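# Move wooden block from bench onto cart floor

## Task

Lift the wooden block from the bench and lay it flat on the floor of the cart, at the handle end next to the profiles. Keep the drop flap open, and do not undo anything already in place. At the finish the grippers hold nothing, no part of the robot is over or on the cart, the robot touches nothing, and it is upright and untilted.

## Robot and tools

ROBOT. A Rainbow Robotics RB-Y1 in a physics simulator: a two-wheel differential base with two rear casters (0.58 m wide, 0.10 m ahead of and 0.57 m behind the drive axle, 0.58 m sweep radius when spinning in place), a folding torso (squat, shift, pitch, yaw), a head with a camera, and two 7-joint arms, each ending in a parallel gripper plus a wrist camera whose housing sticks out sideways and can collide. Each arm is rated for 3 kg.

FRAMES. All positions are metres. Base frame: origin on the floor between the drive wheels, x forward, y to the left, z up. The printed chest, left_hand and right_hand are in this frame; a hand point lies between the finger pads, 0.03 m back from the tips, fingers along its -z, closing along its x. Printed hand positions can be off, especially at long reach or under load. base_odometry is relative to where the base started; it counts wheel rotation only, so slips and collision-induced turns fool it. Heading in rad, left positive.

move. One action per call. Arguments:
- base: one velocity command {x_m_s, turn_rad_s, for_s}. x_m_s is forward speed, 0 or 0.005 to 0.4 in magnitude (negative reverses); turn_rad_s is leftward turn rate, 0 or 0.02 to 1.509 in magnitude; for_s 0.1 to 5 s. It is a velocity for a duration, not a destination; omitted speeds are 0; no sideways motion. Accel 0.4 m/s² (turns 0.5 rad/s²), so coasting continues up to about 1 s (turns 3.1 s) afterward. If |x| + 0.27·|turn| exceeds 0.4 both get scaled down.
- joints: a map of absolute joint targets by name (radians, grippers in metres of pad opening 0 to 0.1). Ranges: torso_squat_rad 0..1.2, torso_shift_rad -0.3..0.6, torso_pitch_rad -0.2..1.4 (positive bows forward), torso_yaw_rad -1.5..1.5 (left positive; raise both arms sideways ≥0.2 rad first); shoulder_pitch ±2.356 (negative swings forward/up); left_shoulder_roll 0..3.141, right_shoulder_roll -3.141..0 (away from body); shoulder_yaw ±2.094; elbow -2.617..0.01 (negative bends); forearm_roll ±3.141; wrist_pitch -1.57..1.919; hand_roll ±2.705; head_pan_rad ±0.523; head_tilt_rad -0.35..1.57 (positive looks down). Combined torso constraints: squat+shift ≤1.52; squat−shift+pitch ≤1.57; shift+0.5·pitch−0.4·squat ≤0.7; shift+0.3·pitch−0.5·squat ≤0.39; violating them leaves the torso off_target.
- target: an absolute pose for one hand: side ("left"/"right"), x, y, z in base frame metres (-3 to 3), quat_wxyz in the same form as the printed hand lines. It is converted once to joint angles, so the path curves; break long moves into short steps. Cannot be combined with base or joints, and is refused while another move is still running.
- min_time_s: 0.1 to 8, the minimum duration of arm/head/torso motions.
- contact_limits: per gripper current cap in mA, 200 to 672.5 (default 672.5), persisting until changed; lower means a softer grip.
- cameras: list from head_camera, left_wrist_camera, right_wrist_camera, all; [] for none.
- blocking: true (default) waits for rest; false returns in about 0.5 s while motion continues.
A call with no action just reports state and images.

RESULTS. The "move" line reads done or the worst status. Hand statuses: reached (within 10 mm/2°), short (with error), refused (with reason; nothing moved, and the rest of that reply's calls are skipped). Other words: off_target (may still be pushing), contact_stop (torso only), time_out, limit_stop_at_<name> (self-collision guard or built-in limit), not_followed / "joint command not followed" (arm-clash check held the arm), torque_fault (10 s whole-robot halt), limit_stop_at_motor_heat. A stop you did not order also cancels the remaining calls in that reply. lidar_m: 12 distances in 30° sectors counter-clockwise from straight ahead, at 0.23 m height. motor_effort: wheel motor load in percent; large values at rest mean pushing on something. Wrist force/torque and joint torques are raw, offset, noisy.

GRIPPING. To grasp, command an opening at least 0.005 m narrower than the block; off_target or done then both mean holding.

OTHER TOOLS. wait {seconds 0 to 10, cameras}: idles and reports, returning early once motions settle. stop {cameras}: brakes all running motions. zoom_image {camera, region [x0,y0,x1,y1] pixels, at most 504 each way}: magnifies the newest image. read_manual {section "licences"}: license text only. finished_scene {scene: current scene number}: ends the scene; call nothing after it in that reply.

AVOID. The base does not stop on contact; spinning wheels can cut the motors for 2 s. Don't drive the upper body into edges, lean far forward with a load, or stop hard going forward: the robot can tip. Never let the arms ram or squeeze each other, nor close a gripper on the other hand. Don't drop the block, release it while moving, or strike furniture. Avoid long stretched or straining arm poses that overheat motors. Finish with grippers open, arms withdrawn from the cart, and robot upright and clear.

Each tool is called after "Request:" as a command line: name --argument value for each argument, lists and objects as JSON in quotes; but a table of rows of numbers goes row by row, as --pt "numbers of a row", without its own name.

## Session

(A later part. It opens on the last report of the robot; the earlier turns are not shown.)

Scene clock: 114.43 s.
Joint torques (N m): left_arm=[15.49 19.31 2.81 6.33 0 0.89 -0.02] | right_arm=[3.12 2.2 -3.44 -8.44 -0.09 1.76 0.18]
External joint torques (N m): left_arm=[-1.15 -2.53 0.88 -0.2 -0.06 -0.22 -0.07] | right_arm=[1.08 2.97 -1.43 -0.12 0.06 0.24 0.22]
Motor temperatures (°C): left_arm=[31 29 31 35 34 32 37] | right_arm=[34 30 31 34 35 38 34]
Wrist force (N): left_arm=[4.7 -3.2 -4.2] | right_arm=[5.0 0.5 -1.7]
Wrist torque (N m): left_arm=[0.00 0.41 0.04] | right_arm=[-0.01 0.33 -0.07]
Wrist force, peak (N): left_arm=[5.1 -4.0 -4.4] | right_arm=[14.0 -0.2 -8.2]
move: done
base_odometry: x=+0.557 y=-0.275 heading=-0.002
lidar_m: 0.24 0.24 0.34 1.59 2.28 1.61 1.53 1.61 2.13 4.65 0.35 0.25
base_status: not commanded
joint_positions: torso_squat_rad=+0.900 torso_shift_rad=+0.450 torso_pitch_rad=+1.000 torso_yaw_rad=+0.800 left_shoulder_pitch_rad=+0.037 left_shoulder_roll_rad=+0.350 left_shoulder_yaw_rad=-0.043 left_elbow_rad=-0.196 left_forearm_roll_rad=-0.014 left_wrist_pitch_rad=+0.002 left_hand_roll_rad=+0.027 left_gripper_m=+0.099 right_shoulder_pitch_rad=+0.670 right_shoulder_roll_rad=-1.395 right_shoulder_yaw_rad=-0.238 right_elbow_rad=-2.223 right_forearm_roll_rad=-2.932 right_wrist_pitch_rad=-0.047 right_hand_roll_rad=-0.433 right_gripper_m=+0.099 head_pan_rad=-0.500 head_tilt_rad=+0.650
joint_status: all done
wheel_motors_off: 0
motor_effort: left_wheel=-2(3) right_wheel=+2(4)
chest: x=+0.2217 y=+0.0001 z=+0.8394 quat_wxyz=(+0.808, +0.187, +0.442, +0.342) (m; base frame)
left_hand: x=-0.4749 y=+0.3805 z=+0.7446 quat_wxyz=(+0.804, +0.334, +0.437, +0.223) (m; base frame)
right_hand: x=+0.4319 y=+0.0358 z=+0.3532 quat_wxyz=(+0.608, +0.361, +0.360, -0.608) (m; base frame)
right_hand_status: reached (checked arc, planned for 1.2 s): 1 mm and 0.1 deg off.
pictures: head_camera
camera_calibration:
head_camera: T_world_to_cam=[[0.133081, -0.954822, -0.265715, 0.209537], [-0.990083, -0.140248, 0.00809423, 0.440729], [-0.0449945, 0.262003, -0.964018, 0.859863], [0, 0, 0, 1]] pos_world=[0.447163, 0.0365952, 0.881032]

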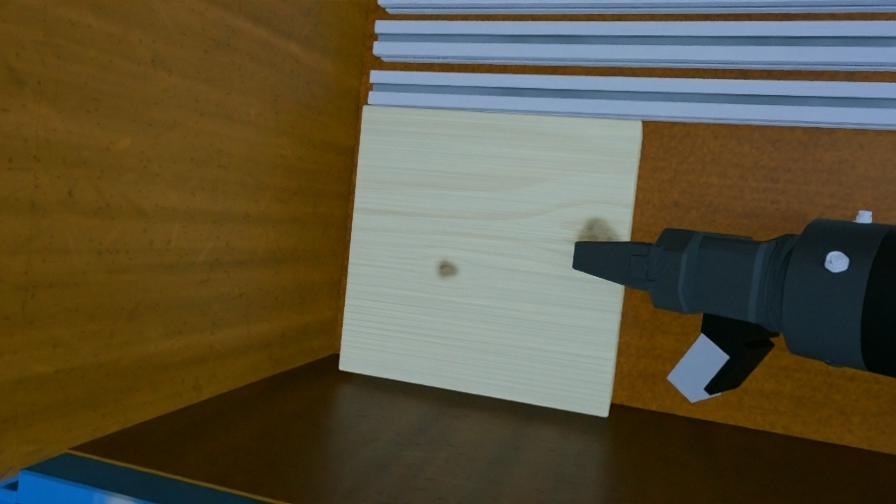

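Request:
move --target '{"side": "right", "x": 0.432, "y": -0.06, "z": 0.372, "quat_wxyz": [0.6082, 0.3608, 0.3608, -0.6082]}' --min_time_s 1 --cameras '["head_camera"]'

Request:
move --target '{"side": "right", "x": 0.475, "y": -0.02, "z": 0.54, "quat_wxyz": [0.5649, 0.4253, 0.4253, -0.5649]}' --min_time_s 1.2 --cameras '[]'

Request:
move --joints '{"torso_squat_rad": 0.5, "torso_shift_rad": 0.2}' --min_time_s 1.8 --cameras '["head_camera"]'

Request:
move --base '{"x_m_s": -0.3, "for_s": 2.1}' --cameras '["head_camera"]'

Scene clock: 117.83 s.
Joint torques (N m): left_arm=[15.06 19.06 3.07 6.43 0.1 0.96 0] | right_arm=[5.97 6.35 -2.73 -6.74 -0.22 1.57 0.25]
External joint torques (N m): left_arm=[-1.59 -2.77 1.14 -0.1 0.03 -0.14 -0.04] | right_arm=[0.36 1.8 -0.86 -0.3 0.12 0.05 0.3]
Motor temperatures (°C): left_arm=[31 29 31 35 34 32 37] | right_arm=[34 30 31 34 35 38 34]
Wrist force (N): left_arm=[4.2 -3.9 -4.3] | right_arm=[4.4 1.1 -2.0]
Wrist torque (N m): left_arm=[0.08 0.33 0.05] | right_arm=[-0.11 0.29 -0.07]
Wrist force, peak (N): left_arm=[4.7 -4.0 -4.7] | right_arm=[5.3 1.0 -2.0]
move: done
base_odometry: x=+0.557 y=-0.275 heading=-0.002
lidar_m: 0.23 0.24 0.34 1.61 2.27 1.60 1.52 1.60 2.14 4.66 0.35 0.25
base_status: not commanded
joint_positions: torso_squat_rad=+0.900 torso_shift_rad=+0.450 torso_pitch_rad=+1.000 torso_yaw_rad=+0.800 left_shoulder_pitch_rad=+0.037 left_shoulder_roll_rad=+0.350 left_shoulder_yaw_rad=-0.043 left_elbow_rad=-0.196 left_forearm_roll_rad=-0.014 left_wrist_pitch_rad=+0.002 left_hand_roll_rad=+0.027 left_gripper_m=+0.099 right_shoulder_pitch_rad=+1.118 right_shoulder_roll_rad=-1.178 right_shoulder_yaw_rad=-0.637 right_elbow_rad=-2.212 right_forearm_roll_rad=-2.904 right_wrist_pitch_rad=+0.302 right_hand_roll_rad=-0.418 right_gripper_m=+0.099 head_pan_rad=-0.500 head_tilt_rad=+0.650
joint_status: all done
wheel_motors_off: 0
motor_effort: left_wheel=-1(2) right_wheel=+3(3)
chest: x=+0.2217 y=+0.0001 z=+0.8394 quat_wxyz=(+0.808, +0.187, +0.442, +0.342) (m; base frame)
left_hand: x=-0.4749 y=+0.3805 z=+0.7445 quat_wxyz=(+0.804, +0.334, +0.437, +0.224) (m; base frame)
right_hand: x=+0.4320 y=-0.0599 z=+0.3720 quat_wxyz=(+0.608, +0.361, +0.361, -0.608) (m; base frame)
right_hand_status: reached (checked arc, planned for 1.0 s): 0 mm and 0.0 deg off.
pictures: head_camera
camera_calibration:
head_camera: T_world_to_cam=[[0.13308, -0.954826, -0.265702, 0.209526], [-0.990088, -0.140221, 0.00799925, 0.440814], [-0.0448948, 0.262004, -0.964022, 0.859821], [0, 0, 0, 1]] pos_world=[0.447162, 0.0365953, 0.881032]

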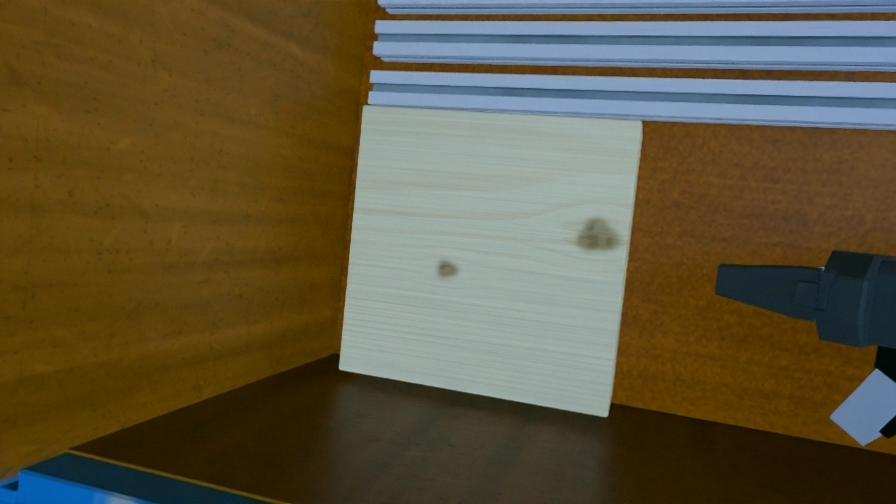

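Scene clock: 119.37 s.
Joint torques (N m): left_arm=[15.56 19.14 3 6.46 0.02 0.94 -0.02] | right_arm=[5.1 9.12 -4.74 -6.92 -0.86 1.42 0.05]
External joint torques (N m): left_arm=[-1.09 -2.69 1.07 -0.07 -0.04 -0.16 -0.06] | right_arm=[0.84 2.5 -1.08 -0.59 -0.27 0.04 0.1]
Motor temperatures (°C): left_arm=[31 29 31 35 34 32 37] | right_arm=[34 30 31 34 35 38 34]
Wrist force (N): left_arm=[3.8 -4.1 -3.9] | right_arm=[5.0 0.6 -0.6]
Wrist torque (N m): left_arm=[0.12 0.31 0.04] | right_arm=[-0.07 0.31 -0.03]
Wrist force, peak (N): left_arm=[4.5 -4.2 -5.1] | right_arm=[5.4 0.3 -2.4]
move: done
base_odometry: x=+0.557 y=-0.275 heading=-0.002
lidar_m: 0.22 0.24 0.33 1.61 2.27 1.62 1.52 1.59 2.12 4.65 0.36 0.25
base_status: not commanded
joint_positions: torso_squat_rad=+0.900 torso_shift_rad=+0.450 torso_pitch_rad=+1.000 torso_yaw_rad=+0.800 left_shoulder_pitch_rad=+0.037 left_shoulder_roll_rad=+0.350 left_shoulder_yaw_rad=-0.043 left_elbow_rad=-0.196 left_forearm_roll_rad=-0.014 left_wrist_pitch_rad=+0.002 left_hand_roll_rad=+0.027 left_gripper_m=+0.099 right_shoulder_pitch_rad=+1.404 right_shoulder_roll_rad=-1.004 right_shoulder_yaw_rad=-1.193 right_elbow_rad=-2.617 right_forearm_roll_rad=-2.973 right_wrist_pitch_rad=+0.399 right_hand_roll_rad=-0.719 right_gripper_m=+0.099 head_pan_rad=-0.500 head_tilt_rad=+0.650
joint_status: all done
wheel_motors_off: 0
motor_effort: left_wheel=-1(3) right_wheel=+2(4)
chest: x=+0.2217 y=+0.0001 z=+0.8394 quat_wxyz=(+0.808, +0.187, +0.442, +0.342) (m; base frame)
left_hand: x=-0.4749 y=+0.3805 z=+0.7445 quat_wxyz=(+0.804, +0.334, +0.437, +0.224) (m; base frame)
right_hand: x=+0.4750 y=-0.0199 z=+0.5400 quat_wxyz=(+0.565, +0.426, +0.426, -0.564) (m; base frame)
right_hand_status: reached (checked arc, planned for 1.2 s): 0 mm and 0.1 deg off.
pictures: none
No camera images: "cameras" was empty.

Scene clock: 121.83 s.
Joint torques (N m): left_arm=[15.47 18.91 2.81 6.47 0.01 0.94 -0.03] | right_arm=[5.37 9.44 -4.79 -6.75 -0.89 1.36 0.06]
External joint torques (N m): left_arm=[-1.16 -2.93 0.88 -0.06 -0.06 -0.16 -0.07] | right_arm=[1.11 2.82 -1.12 -0.42 -0.3 -0.03 0.11]
Motor temperatures (°C): left_arm=[31 29 31 35 34 32 37] | right_arm=[34 30 31 34 35 38 34]
Wrist force (N): left_arm=[4.4 -2.6 -4.4] | right_arm=[4.7 1.1 -1.1]
Wrist torque (N m): left_arm=[-0.08 0.38 0.05] | right_arm=[-0.10 0.27 -0.08]
Wrist force, peak (N): left_arm=[5.3 -4.0 -4.6] | right_arm=[5.6 1.2 -0.5]
move: done
base_odometry: x=+0.557 y=-0.275 heading=-0.002
lidar_m: 0.22 0.25 0.34 1.60 2.27 1.62 1.53 1.60 2.12 4.65 0.35 0.25
base_status: not commanded
joint_positions: torso_squat_rad=+0.500 torso_shift_rad=+0.200 torso_pitch_rad=+1.000 torso_yaw_rad=+0.800 left_shoulder_pitch_rad=+0.037 left_shoulder_roll_rad=+0.350 left_shoulder_yaw_rad=-0.043 left_elbow_rad=-0.196 left_forearm_roll_rad=-0.014 left_wrist_pitch_rad=+0.002 left_hand_roll_rad=+0.027 left_gripper_m=+0.099 right_shoulder_pitch_rad=+1.404 right_shoulder_roll_rad=-1.004 right_shoulder_yaw_rad=-1.193 right_elbow_rad=-2.617 right_forearm_roll_rad=-2.973 right_wrist_pitch_rad=+0.399 right_hand_roll_rad=-0.719 right_gripper_m=+0.099 head_pan_rad=-0.500 head_tilt_rad=+0.650
joint_status: all done
wheel_motors_off: 0
motor_effort: left_wheel=+0(4) right_wheel=+2(4)
chest: x=+0.1544 y=+0.0001 z=+1.0497 quat_wxyz=(+0.808, +0.187, +0.442, +0.342) (m; base frame)
left_hand: x=-0.5422 y=+0.3805 z=+0.9547 quat_wxyz=(+0.804, +0.334, +0.437, +0.224) (m; base frame)
right_hand: x=+0.4078 y=-0.0199 z=+0.7503 quat_wxyz=(+0.565, +0.426, +0.426, -0.564) (m; base frame)
pictures: head_camera
camera_calibration:
head_camera: T_world_to_cam=[[0.133134, -0.954825, -0.265678, 0.274339], [-0.99009, -0.140219, 0.00779345, 0.372723], [-0.0446946, 0.262007, -0.96403, 1.05956], [0, 0, 0, 1]] pos_world=[0.379862, 0.0365953, 1.09143]

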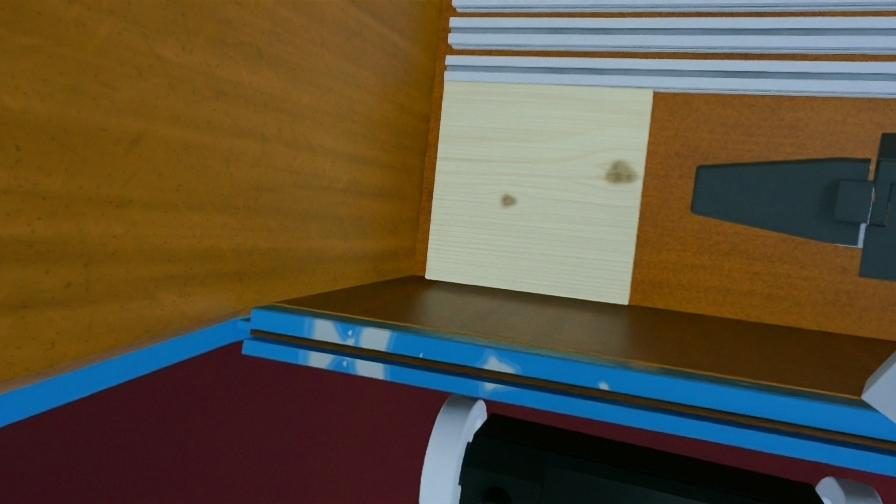

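Scene clock: 125.13 s.
Joint torques (N m): left_arm=[15.77 18.88 2.94 6.5 0 0.87 -0.02] | right_arm=[4.93 9.08 -4.77 -6.85 -0.87 1.35 -0.01]
External joint torques (N m): left_arm=[-0.87 -2.95 1.01 -0.03 -0.06 -0.23 -0.06] | right_arm=[0.67 2.46 -1.11 -0.53 -0.28 -0.03 0.04]
Motor temperatures (°C): left_arm=[31 29 31 35 34 32 37] | right_arm=[34 30 31 33 35 38 34]
Wrist force (N): left_arm=[4.4 -3.1 -3.9] | right_arm=[4.9 1.0 -1.1]
Wrist torque (N m): left_arm=[-0.01 0.36 0.05] | right_arm=[-0.14 0.32 -0.04]
Wrist force, peak (N): left_arm=[5.3 -4.0 -4.7] | right_arm=[5.4 2.1 -1.1]
move: done
base_odometry: x=-0.073 y=-0.273 heading=-0.004
lidar_m: 0.86 0.89 1.85 4.15 1.36 0.96 0.90 0.96 1.27 3.13 2.45 0.92
base_status: done (sent for 2.1 of 2.1 s)
joint_positions: torso_squat_rad=+0.500 torso_shift_rad=+0.200 torso_pitch_rad=+1.000 torso_yaw_rad=+0.800 left_shoulder_pitch_rad=+0.037 left_shoulder_roll_rad=+0.350 left_shoulder_yaw_rad=-0.043 left_elbow_rad=-0.196 left_forearm_roll_rad=-0.014 left_wrist_pitch_rad=+0.002 left_hand_roll_rad=+0.027 left_gripper_m=+0.099 right_shoulder_pitch_rad=+1.404 right_shoulder_roll_rad=-1.004 right_shoulder_yaw_rad=-1.193 right_elbow_rad=-2.617 right_forearm_roll_rad=-2.973 right_wrist_pitch_rad=+0.399 right_hand_roll_rad=-0.719 right_gripper_m=+0.099 head_pan_rad=-0.500 head_tilt_rad=+0.650
joint_status: not commanded
wheel_motors_off: 0
motor_effort: left_wheel=-18(31) right_wheel=+18(35)
chest: x=+0.1544 y=+0.0001 z=+1.0497 quat_wxyz=(+0.808, +0.187, +0.442, +0.342) (m; base frame)
left_hand: x=-0.5422 y=+0.3806 z=+0.9547 quat_wxyz=(+0.804, +0.334, +0.437, +0.224) (m; base frame)
right_hand: x=+0.4078 y=-0.0199 z=+0.7503 quat_wxyz=(+0.565, +0.426, +0.426, -0.564) (m; base frame)
pictures: head_camera
camera_calibration:
head_camera: T_world_to_cam=[[0.133162, -0.954821, -0.265679, 0.274329], [-0.990086, -0.140246, 0.00778552, 0.372731], [-0.0446942, 0.262008, -0.96403, 1.05956], [0, 0, 0, 1]] pos_world=[0.379862, 0.0365952, 1.09143]

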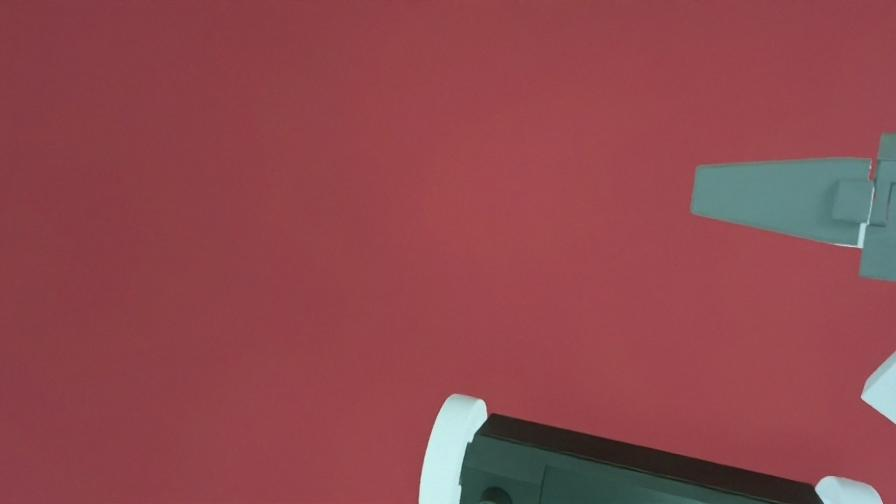

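Request:
move --joints '{"torso_pitch_rad": 0.2, "torso_shift_rad": 0.0, "torso_yaw_rad": 0.0, "head_pan_rad": 0.0, "head_tilt_rad": 0.6}' --cameras '["head_camera"]'

Request:
finished_scene --scene 2

Scene clock: 129.57 s.
Joint torques (N m): left_arm=[3.81 7.81 1.54 1.72 0.06 -0.05 -0.03] | right_arm=[4.77 0.95 -7.19 0.27 -1.01 0.01 -0.08]
External joint torques (N m): left_arm=[-0.67 -1.97 0.68 -0.09 0.03 -0.09 -0.04] | right_arm=[1.1 1.73 -0.3 -0.01 -0.36 0.13 -0.06]
Motor temperatures (°C): left_arm=[31 29 31 35 34 32 37] | right_arm=[34 30 31 33 35 38 34]
Wrist force (N): left_arm=[1.4 -0.6 -6.7] | right_arm=[2.6 -3.5 -1.4]
Wrist torque (N m): left_arm=[-0.20 0.28 0.05] | right_arm=[0.12 0.18 -0.08]
Wrist force, peak (N): left_arm=[3.4 -1.4 -7.7] | right_arm=[5.6 1.1 -1.3]
move: done
base_odometry: x=-0.073 y=-0.273 heading=-0.004
lidar_m: 0.87 0.90 1.86 4.15 1.34 0.95 0.90 0.95 1.26 3.14 2.45 0.91
base_status: not commanded
joint_positions: torso_squat_rad=+0.500 torso_shift_rad=+0.000 torso_pitch_rad=+0.200 torso_yaw_rad=+0.000 left_shoulder_pitch_rad=+0.037 left_shoulder_roll_rad=+0.350 left_shoulder_yaw_rad=-0.043 left_elbow_rad=-0.196 left_forearm_roll_rad=-0.014 left_wrist_pitch_rad=+0.002 left_hand_roll_rad=+0.027 left_gripper_m=+0.099 right_shoulder_pitch_rad=+1.404 right_shoulder_roll_rad=-1.004 right_shoulder_yaw_rad=-1.193 right_elbow_rad=-2.617 right_forearm_roll_rad=-2.973 right_wrist_pitch_rad=+0.399 right_hand_roll_rad=-0.719 right_gripper_m=+0.099 head_pan_rad=+0.000 head_tilt_rad=+0.600
joint_status: all done
wheel_motors_off: 0
motor_effort: left_wheel=-19(19) right_wheel=+21(23)
chest: x=-0.1666 y=+0.0001 z=+1.1981 quat_wxyz=(+0.995, +0.000, +0.100, +0.000) (m; base frame)
left_hand: x=-0.2280 y=+0.4777 z=+0.5600 quat_wxyz=(+0.985, +0.167, +0.024, -0.045) (m; base frame)
right_hand: x=+0.0951 y=-0.2928 z=+1.1976 quat_wxyz=(+0.544, +0.576, -0.102, -0.601) (m; base frame)
pictures: head_camera
camera_calibration:
head_camera: T_world_to_cam=[[-0.00443362, -0.999504, -0.0311737, 0.04207], [-0.676342, 0.0259594, -0.73613, 1.0035], [0.736575, 0.0178204, -0.676121, 0.962384], [0, 0, 0, 1]] pos_world=[-0.0299735, -0.00115113, 1.39071]

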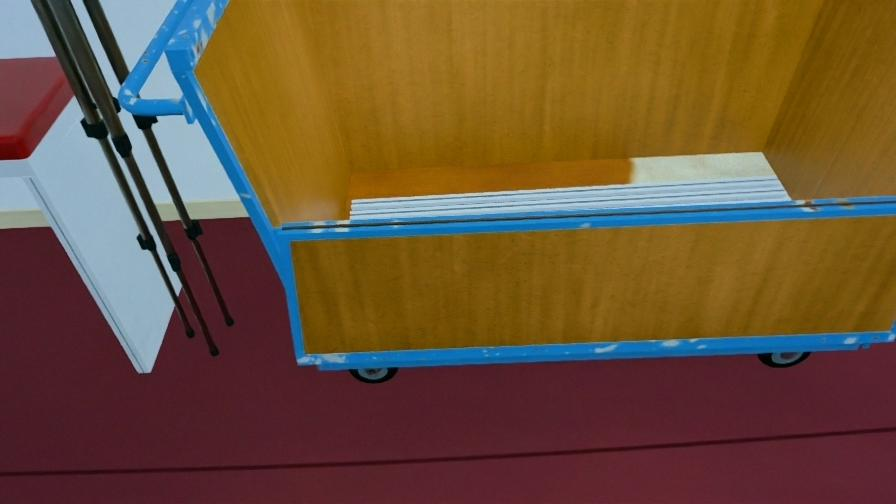

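The scene is finished: the task was done.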